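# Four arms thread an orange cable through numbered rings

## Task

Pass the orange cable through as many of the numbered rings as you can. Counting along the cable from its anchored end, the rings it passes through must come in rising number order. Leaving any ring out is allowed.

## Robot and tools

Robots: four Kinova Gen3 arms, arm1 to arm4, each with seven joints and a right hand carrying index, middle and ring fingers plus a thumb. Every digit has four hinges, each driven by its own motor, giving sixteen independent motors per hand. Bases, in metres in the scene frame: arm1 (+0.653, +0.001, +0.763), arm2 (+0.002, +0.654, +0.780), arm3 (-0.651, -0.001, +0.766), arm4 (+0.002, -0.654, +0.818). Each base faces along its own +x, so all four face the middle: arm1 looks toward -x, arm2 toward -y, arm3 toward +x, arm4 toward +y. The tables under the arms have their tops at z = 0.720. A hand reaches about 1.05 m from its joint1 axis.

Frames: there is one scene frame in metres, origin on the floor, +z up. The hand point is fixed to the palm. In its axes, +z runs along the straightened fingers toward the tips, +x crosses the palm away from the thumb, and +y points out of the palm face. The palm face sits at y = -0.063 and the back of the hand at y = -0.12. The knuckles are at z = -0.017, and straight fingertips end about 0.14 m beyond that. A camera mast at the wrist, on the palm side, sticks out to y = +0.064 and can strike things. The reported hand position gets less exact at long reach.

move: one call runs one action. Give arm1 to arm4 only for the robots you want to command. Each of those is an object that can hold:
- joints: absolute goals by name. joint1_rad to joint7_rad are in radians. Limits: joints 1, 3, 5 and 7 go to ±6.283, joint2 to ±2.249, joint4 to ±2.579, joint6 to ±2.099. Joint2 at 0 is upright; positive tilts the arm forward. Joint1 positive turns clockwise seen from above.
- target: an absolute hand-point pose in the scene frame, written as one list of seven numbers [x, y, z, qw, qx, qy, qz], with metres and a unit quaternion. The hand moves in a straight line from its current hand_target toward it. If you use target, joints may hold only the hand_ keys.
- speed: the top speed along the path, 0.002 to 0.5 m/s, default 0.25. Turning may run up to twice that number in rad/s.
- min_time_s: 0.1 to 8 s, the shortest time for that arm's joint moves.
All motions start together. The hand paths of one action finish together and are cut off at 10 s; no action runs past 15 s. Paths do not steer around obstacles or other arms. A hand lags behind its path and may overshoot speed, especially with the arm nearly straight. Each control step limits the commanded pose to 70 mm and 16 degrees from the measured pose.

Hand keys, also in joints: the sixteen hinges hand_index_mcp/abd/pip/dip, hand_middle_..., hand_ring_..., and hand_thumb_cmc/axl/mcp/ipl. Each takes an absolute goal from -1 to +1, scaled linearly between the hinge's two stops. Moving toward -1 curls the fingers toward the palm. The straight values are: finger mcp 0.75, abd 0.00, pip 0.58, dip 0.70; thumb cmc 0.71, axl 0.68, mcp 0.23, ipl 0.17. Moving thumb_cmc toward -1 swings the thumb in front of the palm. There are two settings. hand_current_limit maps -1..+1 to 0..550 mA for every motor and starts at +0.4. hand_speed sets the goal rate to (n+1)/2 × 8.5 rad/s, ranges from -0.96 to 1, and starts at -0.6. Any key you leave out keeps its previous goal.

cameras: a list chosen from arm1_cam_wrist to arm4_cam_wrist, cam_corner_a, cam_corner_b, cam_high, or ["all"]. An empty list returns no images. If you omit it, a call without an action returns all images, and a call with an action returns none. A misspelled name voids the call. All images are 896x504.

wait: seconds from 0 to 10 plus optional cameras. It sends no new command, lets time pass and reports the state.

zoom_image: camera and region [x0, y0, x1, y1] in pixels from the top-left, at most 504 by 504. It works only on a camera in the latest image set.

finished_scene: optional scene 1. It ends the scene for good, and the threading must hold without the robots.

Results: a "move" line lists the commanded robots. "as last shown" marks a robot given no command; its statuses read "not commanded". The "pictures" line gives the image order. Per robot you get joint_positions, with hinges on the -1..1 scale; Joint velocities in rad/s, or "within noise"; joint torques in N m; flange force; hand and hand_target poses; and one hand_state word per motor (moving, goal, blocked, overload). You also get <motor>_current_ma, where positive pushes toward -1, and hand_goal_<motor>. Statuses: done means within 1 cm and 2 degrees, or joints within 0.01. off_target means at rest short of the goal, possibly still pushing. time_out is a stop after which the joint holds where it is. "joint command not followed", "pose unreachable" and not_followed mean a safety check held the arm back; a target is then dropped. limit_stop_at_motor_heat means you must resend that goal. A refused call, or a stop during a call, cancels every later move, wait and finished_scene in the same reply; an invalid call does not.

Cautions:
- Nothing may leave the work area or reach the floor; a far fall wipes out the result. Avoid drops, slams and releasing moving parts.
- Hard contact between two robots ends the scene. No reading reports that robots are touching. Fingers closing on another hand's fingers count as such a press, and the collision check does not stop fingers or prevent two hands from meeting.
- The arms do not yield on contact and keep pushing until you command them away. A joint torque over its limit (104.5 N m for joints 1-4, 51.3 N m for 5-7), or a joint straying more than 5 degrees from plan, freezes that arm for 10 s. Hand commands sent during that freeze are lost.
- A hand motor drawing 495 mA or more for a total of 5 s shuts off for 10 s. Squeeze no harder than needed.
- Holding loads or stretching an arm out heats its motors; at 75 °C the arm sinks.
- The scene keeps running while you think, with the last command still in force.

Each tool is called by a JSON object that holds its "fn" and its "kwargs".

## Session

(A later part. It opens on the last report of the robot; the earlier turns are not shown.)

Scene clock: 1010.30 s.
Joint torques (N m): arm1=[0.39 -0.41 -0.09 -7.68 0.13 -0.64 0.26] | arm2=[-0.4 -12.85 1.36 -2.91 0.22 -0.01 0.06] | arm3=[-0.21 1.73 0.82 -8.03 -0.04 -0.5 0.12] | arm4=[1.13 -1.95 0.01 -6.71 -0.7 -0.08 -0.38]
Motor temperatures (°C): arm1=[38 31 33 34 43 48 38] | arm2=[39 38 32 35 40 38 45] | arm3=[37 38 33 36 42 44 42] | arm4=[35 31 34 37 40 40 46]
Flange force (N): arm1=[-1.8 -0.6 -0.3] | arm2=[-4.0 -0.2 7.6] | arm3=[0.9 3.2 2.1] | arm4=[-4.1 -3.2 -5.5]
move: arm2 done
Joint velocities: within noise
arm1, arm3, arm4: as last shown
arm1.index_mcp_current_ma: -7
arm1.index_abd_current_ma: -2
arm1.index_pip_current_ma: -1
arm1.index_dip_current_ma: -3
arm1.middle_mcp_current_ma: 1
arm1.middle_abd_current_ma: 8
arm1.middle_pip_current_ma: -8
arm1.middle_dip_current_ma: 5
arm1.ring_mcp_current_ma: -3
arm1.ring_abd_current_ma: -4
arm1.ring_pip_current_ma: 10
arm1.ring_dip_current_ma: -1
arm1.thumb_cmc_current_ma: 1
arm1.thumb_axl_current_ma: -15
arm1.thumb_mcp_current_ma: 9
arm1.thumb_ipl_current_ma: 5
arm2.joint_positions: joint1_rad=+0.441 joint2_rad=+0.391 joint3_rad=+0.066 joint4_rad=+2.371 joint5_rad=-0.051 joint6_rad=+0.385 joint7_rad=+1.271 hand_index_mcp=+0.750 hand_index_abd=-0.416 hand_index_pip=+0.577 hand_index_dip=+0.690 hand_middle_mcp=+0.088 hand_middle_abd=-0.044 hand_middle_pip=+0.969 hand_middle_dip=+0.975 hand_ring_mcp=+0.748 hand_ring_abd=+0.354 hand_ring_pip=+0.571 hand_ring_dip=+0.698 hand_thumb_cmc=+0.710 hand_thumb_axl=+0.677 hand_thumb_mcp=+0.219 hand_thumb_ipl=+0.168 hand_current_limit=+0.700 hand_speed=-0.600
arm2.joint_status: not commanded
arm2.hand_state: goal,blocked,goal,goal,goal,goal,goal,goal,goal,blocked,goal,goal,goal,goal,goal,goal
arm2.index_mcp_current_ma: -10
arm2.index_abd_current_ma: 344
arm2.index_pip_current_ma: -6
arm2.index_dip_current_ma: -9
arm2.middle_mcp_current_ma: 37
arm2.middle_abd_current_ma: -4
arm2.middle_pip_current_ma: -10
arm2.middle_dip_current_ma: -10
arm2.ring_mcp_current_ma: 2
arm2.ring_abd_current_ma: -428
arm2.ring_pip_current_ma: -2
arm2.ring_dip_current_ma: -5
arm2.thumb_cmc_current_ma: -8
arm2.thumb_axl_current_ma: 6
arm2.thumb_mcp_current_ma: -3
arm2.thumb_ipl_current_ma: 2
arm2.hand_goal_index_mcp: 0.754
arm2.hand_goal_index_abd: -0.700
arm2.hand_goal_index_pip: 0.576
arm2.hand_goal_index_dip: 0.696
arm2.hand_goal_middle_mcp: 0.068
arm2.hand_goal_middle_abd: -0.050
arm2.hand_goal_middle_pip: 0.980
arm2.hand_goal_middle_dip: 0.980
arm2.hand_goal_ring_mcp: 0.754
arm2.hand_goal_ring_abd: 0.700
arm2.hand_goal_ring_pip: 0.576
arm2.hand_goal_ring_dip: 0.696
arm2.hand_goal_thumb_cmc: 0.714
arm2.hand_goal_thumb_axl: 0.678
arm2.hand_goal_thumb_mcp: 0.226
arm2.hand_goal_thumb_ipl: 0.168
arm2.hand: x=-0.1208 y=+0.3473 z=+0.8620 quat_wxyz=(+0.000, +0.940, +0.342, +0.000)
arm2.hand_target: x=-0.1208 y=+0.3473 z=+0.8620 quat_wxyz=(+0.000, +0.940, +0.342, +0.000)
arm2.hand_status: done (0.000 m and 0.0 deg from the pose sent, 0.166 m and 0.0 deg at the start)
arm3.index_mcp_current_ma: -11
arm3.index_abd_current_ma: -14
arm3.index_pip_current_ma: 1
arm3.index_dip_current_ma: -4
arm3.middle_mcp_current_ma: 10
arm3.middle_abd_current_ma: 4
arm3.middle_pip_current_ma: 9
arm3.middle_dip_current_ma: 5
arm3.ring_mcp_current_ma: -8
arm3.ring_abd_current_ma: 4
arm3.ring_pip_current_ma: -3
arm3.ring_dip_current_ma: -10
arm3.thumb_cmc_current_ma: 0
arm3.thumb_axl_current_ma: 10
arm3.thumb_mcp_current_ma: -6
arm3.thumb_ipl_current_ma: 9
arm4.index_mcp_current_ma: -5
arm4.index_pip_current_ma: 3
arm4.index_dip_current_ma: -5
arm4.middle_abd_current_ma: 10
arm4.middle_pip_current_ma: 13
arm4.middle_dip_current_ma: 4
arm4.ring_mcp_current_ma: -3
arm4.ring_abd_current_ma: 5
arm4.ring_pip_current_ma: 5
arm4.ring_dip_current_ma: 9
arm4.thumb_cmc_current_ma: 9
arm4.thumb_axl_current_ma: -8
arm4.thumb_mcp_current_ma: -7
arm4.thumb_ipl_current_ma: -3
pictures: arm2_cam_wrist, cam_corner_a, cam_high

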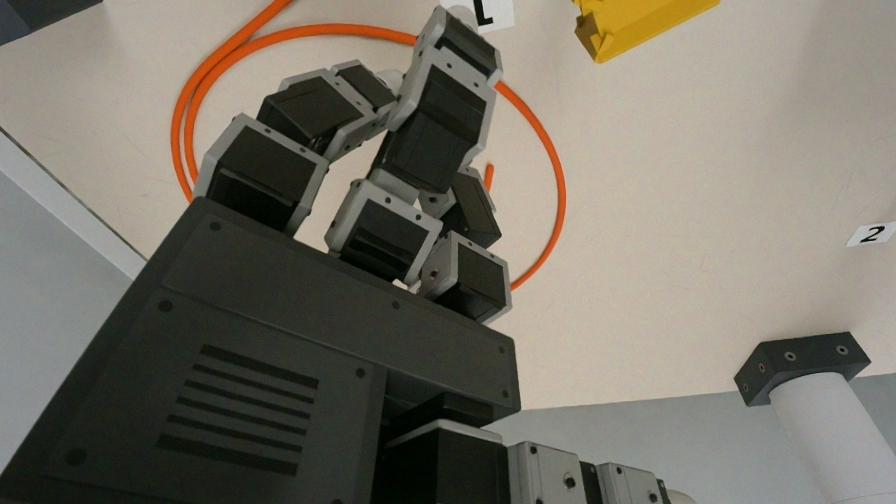

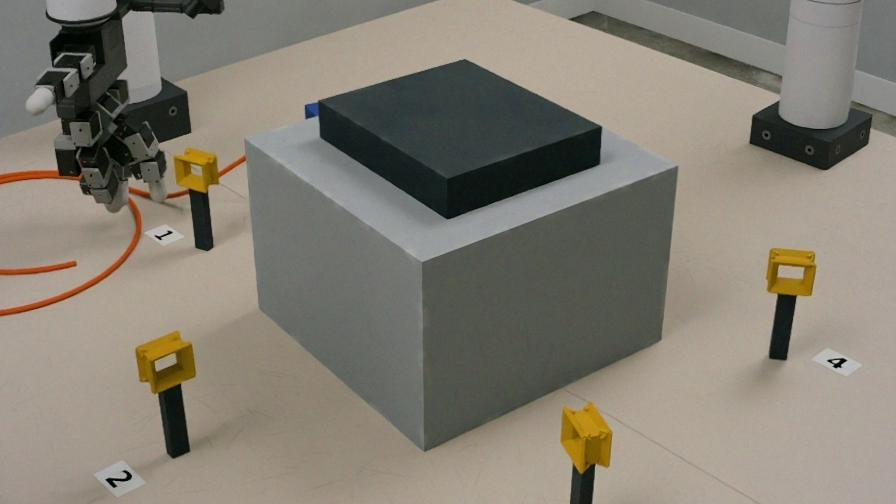

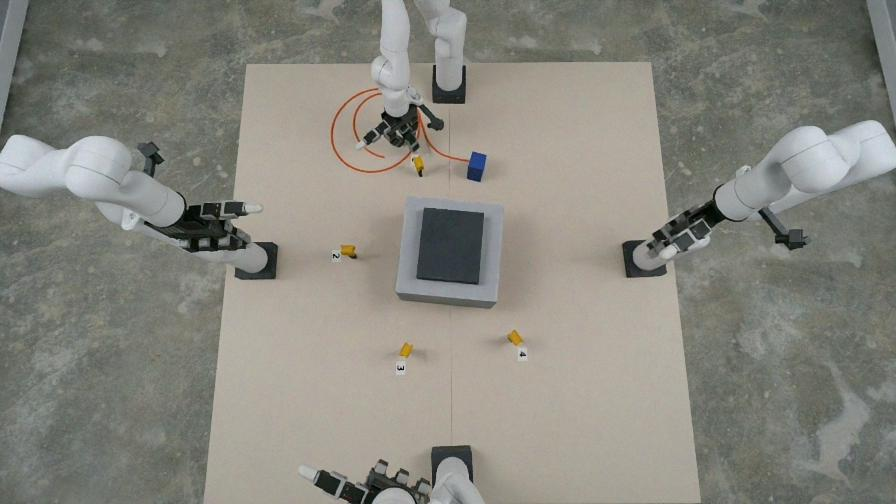

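{"fn": "move", "kwargs": {"arm2": {"target": [-0.2845, 0.3668, 0.88, 0, 0.9336, 0.3584, 0], "speed": 0.25, "joints": {"hand_index_abd": -0.29, "hand_ring_abd": 0.29}}}}

{"fn": "move", "kwargs": {"arm2": {"target": [-0.2845, 0.3668, 0.8430, 0, 0.9336, 0.3584, 0], "speed": 0.1}}}

{"fn": "move", "kwargs": {"arm2": {"target": [-0.2845, 0.3668, 0.8415, 0, 0.9336, 0.3584, 0], "speed": 0.1, "joints": {"hand_index_abd": -0.34, "hand_ring_abd": 0.34}}}}

{"fn": "move", "kwargs": {"arm2": {"joints": {"hand_index_abd": -0.55, "hand_ring_abd": 0.55}}, "cameras": ["arm2_cam_wrist", "cam_high"]}}

{"fn": "zoom_image", "kwargs": {"camera": "cam_high", "region": [320, 80, 440, 190]}}

Scene clock: 1085.73 s.
Joint torques (N m): arm1=[0.4 -0.42 -0.14 -7.69 0.11 -0.64 0.25] | arm2=[-0.33 -16.67 1.37 -4.71 0.17 0.03 0.05] | arm3=[-0.24 1.78 0.74 -8.07 -0.05 -0.49 0.08] | arm4=[1.13 -1.97 0.01 -6.73 -0.69 -0.11 -0.39]
Motor temperatures (°C): arm1=[38 31 33 34 43 48 38] | arm2=[39 39 32 35 40 38 45] | arm3=[37 38 33 36 42 44 42] | arm4=[35 31 34 37 40 40 46]
Flange force (N): arm1=[-1.7 -0.8 -0.3] | arm2=[-4.4 -1.2 4.8] | arm3=[1.1 2.9 2.3] | arm4=[-4.1 -3.2 -5.5]
move: arm2 done
Joint velocities: within noise
arm1.joint_positions: joint1_rad=-0.211 joint2_rad=-0.447 joint3_rad=-0.107 joint4_rad=+1.431 joint5_rad=-0.069 joint6_rad=+1.964 joint7_rad=+1.761 hand_index_mcp=+0.753 hand_index_abd=+0.000 hand_index_pip=+0.577 hand_index_dip=+0.696 hand_middle_mcp=+0.753 hand_middle_abd=+0.000 hand_middle_pip=+0.577 hand_middle_dip=+0.696 hand_ring_mcp=+0.753 hand_ring_abd=+0.000 hand_ring_pip=+0.577 hand_ring_dip=+0.696 hand_thumb_cmc=+0.714 hand_thumb_axl=+0.677 hand_thumb_mcp=+0.222 hand_thumb_ipl=+0.168 hand_current_limit=+0.400 hand_speed=-0.600
arm1.joint_status: not commanded
arm1.hand_state: goal,goal,goal,goal,goal,goal,goal,goal,goal,goal,overload,goal,goal,goal,goal,goal
arm1.index_mcp_current_ma: -6
arm1.index_abd_current_ma: -3
arm1.index_pip_current_ma: -9
arm1.index_dip_current_ma: 2
arm1.middle_mcp_current_ma: 0
arm1.middle_abd_current_ma: 9
arm1.middle_pip_current_ma: -7
arm1.middle_dip_current_ma: 6
arm1.ring_mcp_current_ma: -5
arm1.ring_abd_current_ma: 1
arm1.ring_pip_current_ma: 9
arm1.ring_dip_current_ma: 0
arm1.thumb_cmc_current_ma: 0
arm1.thumb_axl_current_ma: -12
arm1.thumb_mcp_current_ma: 8
arm1.thumb_ipl_current_ma: 3
arm1.hand_goal_index_mcp: 0.754
arm1.hand_goal_index_abd: 0.000
arm1.hand_goal_index_pip: 0.576
arm1.hand_goal_index_dip: 0.696
arm1.hand_goal_middle_mcp: 0.754
arm1.hand_goal_middle_abd: 0.000
arm1.hand_goal_middle_pip: 0.576
arm1.hand_goal_middle_dip: 0.696
arm1.hand_goal_ring_mcp: 0.754
arm1.hand_goal_ring_abd: 0.000
arm1.hand_goal_ring_pip: 0.576
arm1.hand_goal_ring_dip: 0.696
arm1.hand_goal_thumb_cmc: 0.714
arm1.hand_goal_thumb_axl: 0.678
arm1.hand_goal_thumb_mcp: 0.226
arm1.hand_goal_thumb_ipl: 0.168
arm1.hand: x=+0.5493 y=-0.1310 z=+1.3069 quat_wxyz=(+0.021, +0.954, +0.285, -0.090)
arm1.hand_target: x=+0.5493 y=-0.1310 z=+1.3069 quat_wxyz=(+0.021, +0.954, +0.285, -0.090)
arm1.hand_status: not commanded
arm2.joint_positions: joint1_rad=+0.868 joint2_rad=+0.498 joint3_rad=+0.056 joint4_rad=+2.013 joint5_rad=-0.034 joint6_rad=+0.632 joint7_rad=+1.699 hand_index_mcp=+0.750 hand_index_abd=-0.288 hand_index_pip=+0.577 hand_index_dip=+0.690 hand_middle_mcp=+0.088 hand_middle_abd=-0.044 hand_middle_pip=+0.969 hand_middle_dip=+0.975 hand_ring_mcp=+0.748 hand_ring_abd=+0.289 hand_ring_pip=+0.571 hand_ring_dip=+0.698 hand_thumb_cmc=+0.716 hand_thumb_axl=+0.677 hand_thumb_mcp=+0.219 hand_thumb_ipl=+0.168 hand_current_limit=+0.700 hand_speed=-0.600
arm2.joint_status: all done
arm2.hand_state: goal,goal,goal,goal,blocked,goal,goal,goal,goal,goal,goal,goal,goal,goal,goal,goal
arm2.index_mcp_current_ma: -13
arm2.index_abd_current_ma: -2
arm2.index_pip_current_ma: -3
arm2.index_dip_current_ma: -6
arm2.middle_mcp_current_ma: 37
arm2.middle_abd_current_ma: -5
arm2.middle_pip_current_ma: -14
arm2.middle_dip_current_ma: -10
arm2.ring_mcp_current_ma: 3
arm2.ring_abd_current_ma: 8
arm2.ring_pip_current_ma: 4
arm2.ring_dip_current_ma: -2
arm2.thumb_cmc_current_ma: -6
arm2.thumb_axl_current_ma: 8
arm2.thumb_mcp_current_ma: -7
arm2.thumb_ipl_current_ma: 6
arm2.hand_goal_index_mcp: 0.754
arm2.hand_goal_index_abd: -0.290
arm2.hand_goal_index_pip: 0.576
arm2.hand_goal_index_dip: 0.696
arm2.hand_goal_middle_mcp: 0.068
arm2.hand_goal_middle_abd: -0.050
arm2.hand_goal_middle_pip: 0.980
arm2.hand_goal_middle_dip: 0.980
arm2.hand_goal_ring_mcp: 0.754
arm2.hand_goal_ring_abd: 0.290
arm2.hand_goal_ring_pip: 0.576
arm2.hand_goal_ring_dip: 0.696
arm2.hand_goal_thumb_cmc: 0.714
arm2.hand_goal_thumb_axl: 0.678
arm2.hand_goal_thumb_mcp: 0.226
arm2.hand_goal_thumb_ipl: 0.168
arm2.hand: x=-0.2845 y=+0.3668 z=+0.8800 quat_wxyz=(+0.000, +0.934, +0.358, +0.000)
arm2.hand_target: x=-0.2845 y=+0.3668 z=+0.8800 quat_wxyz=(+0.000, +0.934, +0.358, +0.000)
arm2.hand_status: done (0.000 m and 0.0 deg from the pose sent, 0.166 m and 2.0 deg at the start)
arm3.joint_positions: joint1_rad=+0.363 joint2_rad=-0.467 joint3_rad=-0.108 joint4_rad=+1.513 joint5_rad=+0.015 joint6_rad=+2.002 joint7_rad=+1.866 hand_index_mcp=+0.753 hand_index_abd=+0.000 hand_index_pip=+0.577 hand_index_dip=+0.696 hand_middle_mcp=+0.753 hand_middle_abd=+0.000 hand_middle_pip=+0.577 hand_middle_dip=+0.696 hand_ring_mcp=+0.753 hand_ring_abd=+0.000 hand_ring_pip=+0.577 hand_ring_dip=+0.696 hand_thumb_cmc=+0.714 hand_thumb_axl=+0.677 hand_thumb_mcp=+0.224 hand_thumb_ipl=+0.168 hand_current_limit=+0.400 hand_speed=-0.600
arm3.joint_status: not commanded
arm3.hand_state: goal,goal,goal,goal,goal,goal,goal,goal,goal,goal,goal,goal,goal,goal,goal,goal
arm3.index_mcp_current_ma: -9
arm3.index_abd_current_ma: -1
arm3.index_pip_current_ma: -1
arm3.index_dip_current_ma: -4
arm3.middle_mcp_current_ma: 10
arm3.middle_abd_current_ma: 7
arm3.middle_pip_current_ma: -7
arm3.middle_dip_current_ma: 6
arm3.ring_mcp_current_ma: -2
arm3.ring_abd_current_ma: -4
arm3.ring_pip_current_ma: -2
arm3.ring_dip_current_ma: 0
arm3.thumb_cmc_current_ma: 3
arm3.thumb_axl_current_ma: 9
arm3.thumb_mcp_current_ma: -4
arm3.thumb_ipl_current_ma: 11
arm3.hand_goal_index_mcp: 0.754
arm3.hand_goal_index_abd: 0.000
arm3.hand_goal_index_pip: 0.576
arm3.hand_goal_index_dip: 0.696
arm3.hand_goal_middle_mcp: 0.754
arm3.hand_goal_middle_abd: 0.000
arm3.hand_goal_middle_pip: 0.576
arm3.hand_goal_middle_dip: 0.696
arm3.hand_goal_ring_mcp: 0.754
arm3.hand_goal_ring_abd: 0.000
arm3.hand_goal_ring_pip: 0.576
arm3.hand_goal_ring_dip: 0.696
arm3.hand_goal_thumb_cmc: 0.714
arm3.hand_goal_thumb_axl: 0.678
arm3.hand_goal_thumb_mcp: 0.226
arm3.hand_goal_thumb_ipl: 0.168
arm3.hand: x=-0.5296 y=+0.0367 z=+1.2789 quat_wxyz=(+0.036, -0.012, +0.998, -0.041)
arm3.hand_target: x=-0.5296 y=+0.0367 z=+1.2789 quat_wxyz=(+0.036, -0.012, +0.998, -0.041)
arm3.hand_status: not commanded
arm4.joint_positions: joint1_rad=-0.862 joint2_rad=-0.381 joint3_rad=-0.038 joint4_rad=+1.500 joint5_rad=-0.069 joint6_rad=+1.986 joint7_rad=+1.768 hand_index_mcp=+0.753 hand_index_abd=+0.000 hand_index_pip=+0.577 hand_index_dip=+0.696 hand_middle_mcp=+0.753 hand_middle_abd=+0.000 hand_middle_pip=+0.577 hand_middle_dip=+0.696 hand_ring_mcp=+0.753 hand_ring_abd=+0.000 hand_ring_pip=+0.577 hand_ring_dip=+0.696 hand_thumb_cmc=+0.714 hand_thumb_axl=+0.677 hand_thumb_mcp=+0.221 hand_thumb_ipl=+0.168 hand_current_limit=+0.400 hand_speed=-0.600
arm4.joint_status: not commanded
arm4.hand_state: goal,goal,goal,goal,goal,goal,goal,goal,goal,goal,goal,goal,goal,goal,goal,goal
arm4.index_mcp_current_ma: -5
arm4.index_abd_current_ma: -5
arm4.index_pip_current_ma: 11
arm4.index_dip_current_ma: -4
arm4.middle_mcp_current_ma: 9
arm4.middle_abd_current_ma: 1
arm4.middle_pip_current_ma: 0
arm4.middle_dip_current_ma: 2
arm4.ring_mcp_current_ma: 5
arm4.ring_abd_current_ma: 6
arm4.ring_pip_current_ma: 13
arm4.ring_dip_current_ma: 4
arm4.thumb_cmc_current_ma: 2
arm4.thumb_axl_current_ma: -12
arm4.thumb_mcp_current_ma: -7
arm4.thumb_ipl_current_ma: 4
arm4.hand_goal_index_mcp: 0.754
arm4.hand_goal_index_abd: 0.000
arm4.hand_goal_index_pip: 0.576
arm4.hand_goal_index_dip: 0.696
arm4.hand_goal_middle_mcp: 0.754
arm4.hand_goal_middle_abd: 0.000
arm4.hand_goal_middle_pip: 0.576
arm4.hand_goal_middle_dip: 0.696
arm4.hand_goal_ring_mcp: 0.754
arm4.hand_goal_ring_abd: 0.000
arm4.hand_goal_ring_pip: 0.576
arm4.hand_goal_ring_dip: 0.696
arm4.hand_goal_thumb_cmc: 0.714
arm4.hand_goal_thumb_axl: 0.678
arm4.hand_goal_thumb_mcp: 0.226
arm4.hand_goal_thumb_ipl: 0.168
arm4.hand: x=-0.1602 y=-0.6403 z=+1.3350 quat_wxyz=(-0.013, -0.978, +0.206, +0.028)
arm4.hand_target: x=-0.1602 y=-0.6403 z=+1.3350 quat_wxyz=(-0.013, -0.978, +0.206, +0.028)
arm4.hand_status: not commanded
pictures: none

Scene clock: 1086.70 s.
Joint torques (N m): arm1=[0.37 -0.45 -0.1 -7.66 0.11 -0.61 0.26] | arm2=[-0.39 -17.21 1.4 -3.91 0.2 0.05 0.03] | arm3=[-0.23 1.71 0.8 -8.01 -0.02 -0.43 0.07] | arm4=[1.11 -1.98 0.02 -6.68 -0.68 -0.1 -0.4]
Motor temperatures (°C): arm1=[38 31 33 34 43 48 38] | arm2=[39 39 32 35 40 38 45] | arm3=[37 38 33 36 42 44 42] | arm4=[35 31 34 37 40 40 46]
Flange force (N): arm1=[-1.9 -0.6 -0.4] | arm2=[-3.7 -1.4 5.4] | arm3=[0.8 2.9 2.2] | arm4=[-4.2 -3.2 -5.7]
move: arm2 done
Joint velocities: within noise
arm1, arm3, arm4: as last shown
arm1.index_mcp_current_ma: -11
arm1.index_abd_current_ma: 0
arm1.index_pip_current_ma: -7
arm1.index_dip_current_ma: -4
arm1.middle_abd_current_ma: 6
arm1.middle_dip_current_ma: 2
arm1.ring_mcp_current_ma: -3
arm1.ring_abd_current_ma: -1
arm1.ring_pip_current_ma: 10
arm1.ring_dip_current_ma: -3
arm1.thumb_cmc_current_ma: 2
arm1.thumb_axl_current_ma: -11
arm1.thumb_ipl_current_ma: 4
arm2.joint_positions: joint1_rad=+0.874 joint2_rad=+0.580 joint3_rad=+0.048 joint4_rad=+2.044 joint5_rad=-0.039 joint6_rad=+0.520 joint7_rad=+1.704 hand_index_mcp=+0.750 hand_index_abd=-0.288 hand_index_pip=+0.577 hand_index_dip=+0.690 hand_middle_mcp=+0.088 hand_middle_abd=-0.044 hand_middle_pip=+0.969 hand_middle_dip=+0.975 hand_ring_mcp=+0.748 hand_ring_abd=+0.289 hand_ring_pip=+0.571 hand_ring_dip=+0.698 hand_thumb_cmc=+0.716 hand_thumb_axl=+0.677 hand_thumb_mcp=+0.219 hand_thumb_ipl=+0.168 hand_current_limit=+0.700 hand_speed=-0.600
arm2.joint_status: not commanded
arm2.hand_state: goal,goal,goal,goal,goal,goal,goal,goal,goal,goal,goal,goal,goal,goal,goal,goal
arm2.index_mcp_current_ma: -10
arm2.index_abd_current_ma: -1
arm2.index_pip_current_ma: -4
arm2.index_dip_current_ma: -10
arm2.middle_mcp_current_ma: 34
arm2.middle_abd_current_ma: -7
arm2.middle_pip_current_ma: -17
arm2.middle_dip_current_ma: -12
arm2.ring_mcp_current_ma: 3
arm2.ring_abd_current_ma: 11
arm2.ring_pip_current_ma: 3
arm2.ring_dip_current_ma: -4
arm2.thumb_cmc_current_ma: -5
arm2.thumb_axl_current_ma: 5
arm2.thumb_mcp_current_ma: -4
arm2.thumb_ipl_current_ma: 5
arm2.hand_goal_index_mcp: 0.754
arm2.hand_goal_index_abd: -0.290
arm2.hand_goal_index_pip: 0.576
arm2.hand_goal_index_dip: 0.696
arm2.hand_goal_middle_mcp: 0.068
arm2.hand_goal_middle_abd: -0.050
arm2.hand_goal_middle_pip: 0.980
arm2.hand_goal_middle_dip: 0.980
arm2.hand_goal_ring_mcp: 0.754
arm2.hand_goal_ring_abd: 0.290
arm2.hand_goal_ring_pip: 0.576
arm2.hand_goal_ring_dip: 0.696
arm2.hand_goal_thumb_cmc: 0.714
arm2.hand_goal_thumb_axl: 0.678
arm2.hand_goal_thumb_mcp: 0.226
arm2.hand_goal_thumb_ipl: 0.168
arm2.hand: x=-0.2845 y=+0.3668 z=+0.8430 quat_wxyz=(+0.000, +0.934, +0.358, +0.000)
arm2.hand_target: x=-0.2845 y=+0.3668 z=+0.8430 quat_wxyz=(+0.000, +0.934, +0.358, +0.000)
arm2.hand_status: done (0.000 m and 0.0 deg from the pose sent, 0.037 m and 0.0 deg at the start)
arm3.index_mcp_current_ma: -10
arm3.index_abd_current_ma: -5
arm3.index_pip_current_ma: 1
arm3.index_dip_current_ma: -2
arm3.middle_abd_current_ma: 6
arm3.middle_pip_current_ma: -5
arm3.middle_dip_current_ma: -3
arm3.ring_mcp_current_ma: 4
arm3.ring_abd_current_ma: -5
arm3.ring_pip_current_ma: -5
arm3.ring_dip_current_ma: -8
arm3.thumb_cmc_current_ma: -2
arm3.thumb_axl_current_ma: 11
arm3.thumb_mcp_current_ma: 8
arm3.thumb_ipl_current_ma: 2
arm4.index_mcp_current_ma: -7
arm4.index_abd_current_ma: -6
arm4.index_pip_current_ma: 7
arm4.index_dip_current_ma: 0
arm4.middle_mcp_current_ma: 11
arm4.middle_abd_current_ma: 7
arm4.middle_pip_current_ma: 4
arm4.middle_dip_current_ma: -2
arm4.ring_mcp_current_ma: 1
arm4.ring_abd_current_ma: -1
arm4.ring_pip_current_ma: 11
arm4.ring_dip_current_ma: 13
arm4.thumb_cmc_current_ma: 11
arm4.thumb_axl_current_ma: -6
arm4.thumb_ipl_current_ma: 10
pictures: none

Scene clock: 1087.67 s.
Joint torques (N m): arm1=[0.43 -0.4 -0.11 -7.69 0.11 -0.64 0.25] | arm2=[-0.42 -17.18 1.44 -3.82 0.19 0.05 0.03] | arm3=[-0.22 1.83 0.77 -8.18 -0.02 -0.47 0.02] | arm4=[1.13 -1.99 0 -6.71 -0.7 -0.1 -0.4]
Motor temperatures (°C): arm1=[38 31 33 34 43 48 38] | arm2=[39 39 32 35 40 38 45] | arm3=[37 38 33 36 42 44 42] | arm4=[35 31 34 37 40 40 46]
Flange force (N): arm1=[-1.7 -0.7 -0.3] | arm2=[-3.8 -1.6 5.2] | arm3=[1.4 2.9 2.9] | arm4=[-4.1 -3.3 -5.6]
move: arm2 done
Joint velocities: within noise
arm1, arm3, arm4: as last shown
arm1.index_mcp_current_ma: -10
arm1.index_pip_current_ma: -6
arm1.index_dip_current_ma: -3
arm1.middle_abd_current_ma: 9
arm1.middle_pip_current_ma: -9
arm1.middle_dip_current_ma: 5
arm1.ring_mcp_current_ma: -1
arm1.ring_abd_current_ma: -8
arm1.ring_pip_current_ma: 7
arm1.thumb_cmc_current_ma: 1
arm1.thumb_axl_current_ma: -13
arm1.thumb_mcp_current_ma: 5
arm1.thumb_ipl_current_ma: 5
arm2.joint_positions: joint1_rad=+0.875 joint2_rad=+0.584 joint3_rad=+0.047 joint4_rad=+2.045 joint5_rad=-0.039 joint6_rad=+0.515 joint7_rad=+1.704 hand_index_mcp=+0.750 hand_index_abd=-0.326 hand_index_pip=+0.577 hand_index_dip=+0.690 hand_middle_mcp=+0.088 hand_middle_abd=-0.044 hand_middle_pip=+0.969 hand_middle_dip=+0.975 hand_ring_mcp=+0.748 hand_ring_abd=+0.325 hand_ring_pip=+0.571 hand_ring_dip=+0.698 hand_thumb_cmc=+0.716 hand_thumb_axl=+0.677 hand_thumb_mcp=+0.219 hand_thumb_ipl=+0.168 hand_current_limit=+0.700 hand_speed=-0.600
arm2.joint_status: all done
arm2.hand_state: goal,goal,goal,goal,goal,goal,goal,goal,goal,goal,goal,goal,goal,goal,goal,goal
arm2.index_mcp_current_ma: -9
arm2.index_abd_current_ma: 4
arm2.index_pip_current_ma: -5
arm2.index_dip_current_ma: -10
arm2.middle_mcp_current_ma: 35
arm2.middle_abd_current_ma: -6
arm2.middle_pip_current_ma: -18
arm2.middle_dip_current_ma: -8
arm2.ring_mcp_current_ma: 2
arm2.ring_abd_current_ma: 3
arm2.ring_pip_current_ma: 1
arm2.ring_dip_current_ma: -6
arm2.thumb_cmc_current_ma: -7
arm2.thumb_axl_current_ma: 6
arm2.thumb_mcp_current_ma: -4
arm2.thumb_ipl_current_ma: 3
arm2.hand_goal_index_mcp: 0.754
arm2.hand_goal_index_abd: -0.340
arm2.hand_goal_index_pip: 0.576
arm2.hand_goal_index_dip: 0.696
arm2.hand_goal_middle_mcp: 0.068
arm2.hand_goal_middle_abd: -0.050
arm2.hand_goal_middle_pip: 0.980
arm2.hand_goal_middle_dip: 0.980
arm2.hand_goal_ring_mcp: 0.754
arm2.hand_goal_ring_abd: 0.340
arm2.hand_goal_ring_pip: 0.576
arm2.hand_goal_ring_dip: 0.696
arm2.hand_goal_thumb_cmc: 0.714
arm2.hand_goal_thumb_axl: 0.678
arm2.hand_goal_thumb_mcp: 0.226
arm2.hand_goal_thumb_ipl: 0.168
arm2.hand: x=-0.2845 y=+0.3668 z=+0.8415 quat_wxyz=(+0.000, +0.934, +0.358, +0.000)
arm2.hand_target: x=-0.2845 y=+0.3668 z=+0.8415 quat_wxyz=(+0.000, +0.934, +0.358, +0.000)
arm2.hand_status: done (0.000 m and 0.0 deg from the pose sent, 0.002 m and 0.0 deg at the start)
arm3.index_mcp_current_ma: -11
arm3.index_abd_current_ma: -9
arm3.index_pip_current_ma: -2
arm3.index_dip_current_ma: -3
arm3.middle_mcp_current_ma: -2
arm3.middle_pip_current_ma: -2
arm3.middle_dip_current_ma: 9
arm3.ring_mcp_current_ma: -1
arm3.ring_pip_current_ma: 4
arm3.ring_dip_current_ma: -4
arm3.thumb_axl_current_ma: 9
arm3.thumb_mcp_current_ma: -3
arm3.thumb_ipl_current_ma: 9
arm4.index_mcp_current_ma: -10
arm4.index_abd_current_ma: 1
arm4.index_pip_current_ma: 4
arm4.index_dip_current_ma: 1
arm4.middle_mcp_current_ma: 2
arm4.middle_abd_current_ma: 6
arm4.middle_pip_current_ma: 5
arm4.middle_dip_current_ma: 8
arm4.ring_mcp_current_ma: 2
arm4.ring_abd_current_ma: 7
arm4.ring_pip_current_ma: 8
arm4.ring_dip_current_ma: 10
arm4.thumb_axl_current_ma: -4
arm4.thumb_mcp_current_ma: -3
arm4.thumb_ipl_current_ma: 3
pictures: none

Scene clock: 1088.17 s.
Joint torques (N m): arm1=[0.42 -0.42 -0.13 -7.67 0.08 -0.63 0.24] | arm2=[-0.38 -17.26 1.43 -3.92 0.22 0.04 0.03] | arm3=[-0.2 1.67 0.7 -8.08 -0.12 -0.48 0.05] | arm4=[1.1 -2.01 0.02 -6.71 -0.7 -0.09 -0.39]
Motor temperatures (°C): arm1=[38 31 33 34 43 48 38] | arm2=[39 39 32 35 40 38 45] | arm3=[37 38 33 36 42 44 42] | arm4=[35 31 34 37 40 40 46]
Flange force (N): arm1=[-1.8 -0.8 -0.3] | arm2=[-3.6 -1.4 5.4] | arm3=[1.0 2.5 2.3] | arm4=[-4.2 -3.2 -5.6]
move: arm2 off_target
Joint velocities: within noise
arm1, arm3, arm4: as last shown
arm1.index_mcp_current_ma: -6
arm1.index_abd_current_ma: -2
arm1.index_pip_current_ma: -2
arm1.index_dip_current_ma: 0
arm1.middle_mcp_current_ma: 2
arm1.middle_abd_current_ma: 7
arm1.middle_pip_current_ma: -5
arm1.middle_dip_current_ma: 9
arm1.ring_mcp_current_ma: -4
arm1.ring_abd_current_ma: -5
arm1.ring_pip_current_ma: 6
arm1.ring_dip_current_ma: 0
arm1.thumb_cmc_current_ma: 6
arm1.thumb_axl_current_ma: -9
arm1.thumb_mcp_current_ma: 9
arm2.joint_positions: joint1_rad=+0.875 joint2_rad=+0.584 joint3_rad=+0.047 joint4_rad=+2.045 joint5_rad=-0.039 joint6_rad=+0.515 joint7_rad=+1.704 hand_index_mcp=+0.750 hand_index_abd=-0.384 hand_index_pip=+0.577 hand_index_dip=+0.690 hand_middle_mcp=+0.088 hand_middle_abd=-0.044 hand_middle_pip=+0.969 hand_middle_dip=+0.975 hand_ring_mcp=+0.748 hand_ring_abd=+0.381 hand_ring_pip=+0.571 hand_ring_dip=+0.698 hand_thumb_cmc=+0.716 hand_thumb_axl=+0.677 hand_thumb_mcp=+0.219 hand_thumb_ipl=+0.168 hand_current_limit=+0.700 hand_speed=-0.600
arm2.joint_status: hand_index_abd off_target (ended at -0.384, target -0.550); hand_ring_abd off_target (ended at +0.381, target +0.550)
arm2.hand_state: goal,blocked,goal,goal,goal,goal,goal,goal,goal,blocked,goal,goal,goal,goal,goal,goal
arm2.index_mcp_current_ma: -10
arm2.index_abd_current_ma: 179
arm2.index_pip_current_ma: -6
arm2.index_dip_current_ma: -13
arm2.middle_mcp_current_ma: 37
arm2.middle_abd_current_ma: -4
arm2.middle_pip_current_ma: -15
arm2.middle_dip_current_ma: -6
arm2.ring_mcp_current_ma: 5
arm2.ring_abd_current_ma: -174
arm2.ring_pip_current_ma: -1
arm2.ring_dip_current_ma: -8
arm2.thumb_cmc_current_ma: -11
arm2.thumb_axl_current_ma: 6
arm2.thumb_mcp_current_ma: -1
arm2.thumb_ipl_current_ma: 6
arm2.hand_goal_index_mcp: 0.754
arm2.hand_goal_index_abd: -0.550
arm2.hand_goal_index_pip: 0.576
arm2.hand_goal_index_dip: 0.696
arm2.hand_goal_middle_mcp: 0.068
arm2.hand_goal_middle_abd: -0.050
arm2.hand_goal_middle_pip: 0.980
arm2.hand_goal_middle_dip: 0.980
arm2.hand_goal_ring_mcp: 0.754
arm2.hand_goal_ring_abd: 0.550
arm2.hand_goal_ring_pip: 0.576
arm2.hand_goal_ring_dip: 0.696
arm2.hand_goal_thumb_cmc: 0.714
arm2.hand_goal_thumb_axl: 0.678
arm2.hand_goal_thumb_mcp: 0.226
arm2.hand_goal_thumb_ipl: 0.168
arm2.hand: x=-0.2845 y=+0.3668 z=+0.8415 quat_wxyz=(+0.000, +0.934, +0.358, +0.000)
arm2.hand_target: x=-0.2845 y=+0.3668 z=+0.8415 quat_wxyz=(+0.000, +0.934, +0.358, +0.000)
arm2.hand_status: not commanded
arm3.index_mcp_current_ma: -8
arm3.index_abd_current_ma: -8
arm3.index_pip_current_ma: 8
arm3.index_dip_current_ma: -6
arm3.middle_mcp_current_ma: 2
arm3.middle_abd_current_ma: 3
arm3.middle_pip_current_ma: -9
arm3.middle_dip_current_ma: -3
arm3.ring_mcp_current_ma: 13
arm3.ring_abd_current_ma: -6
arm3.ring_pip_current_ma: 2
arm3.ring_dip_current_ma: 3
arm3.thumb_cmc_current_ma: -4
arm3.thumb_axl_current_ma: 14
arm3.thumb_mcp_current_ma: 4
arm3.thumb_ipl_current_ma: 4
arm4.index_mcp_current_ma: -8
arm4.index_abd_current_ma: 0
arm4.index_pip_current_ma: 10
arm4.index_dip_current_ma: -3
arm4.middle_mcp_current_ma: 8
arm4.middle_abd_current_ma: 11
arm4.middle_pip_current_ma: 1
arm4.middle_dip_current_ma: 9
arm4.ring_mcp_current_ma: 3
arm4.ring_abd_current_ma: 4
arm4.ring_pip_current_ma: 5
arm4.ring_dip_current_ma: 6
arm4.thumb_cmc_current_ma: 18
arm4.thumb_axl_current_ma: -2
arm4.thumb_mcp_current_ma: -5
arm4.thumb_ipl_current_ma: 1

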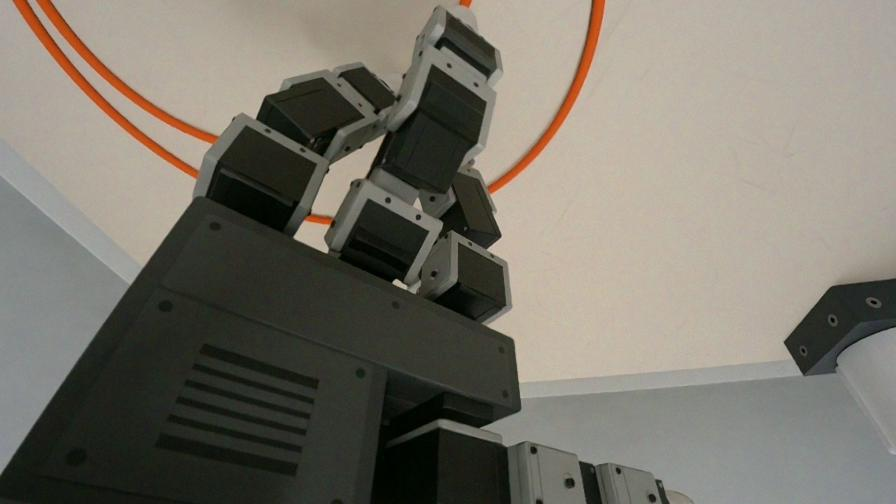

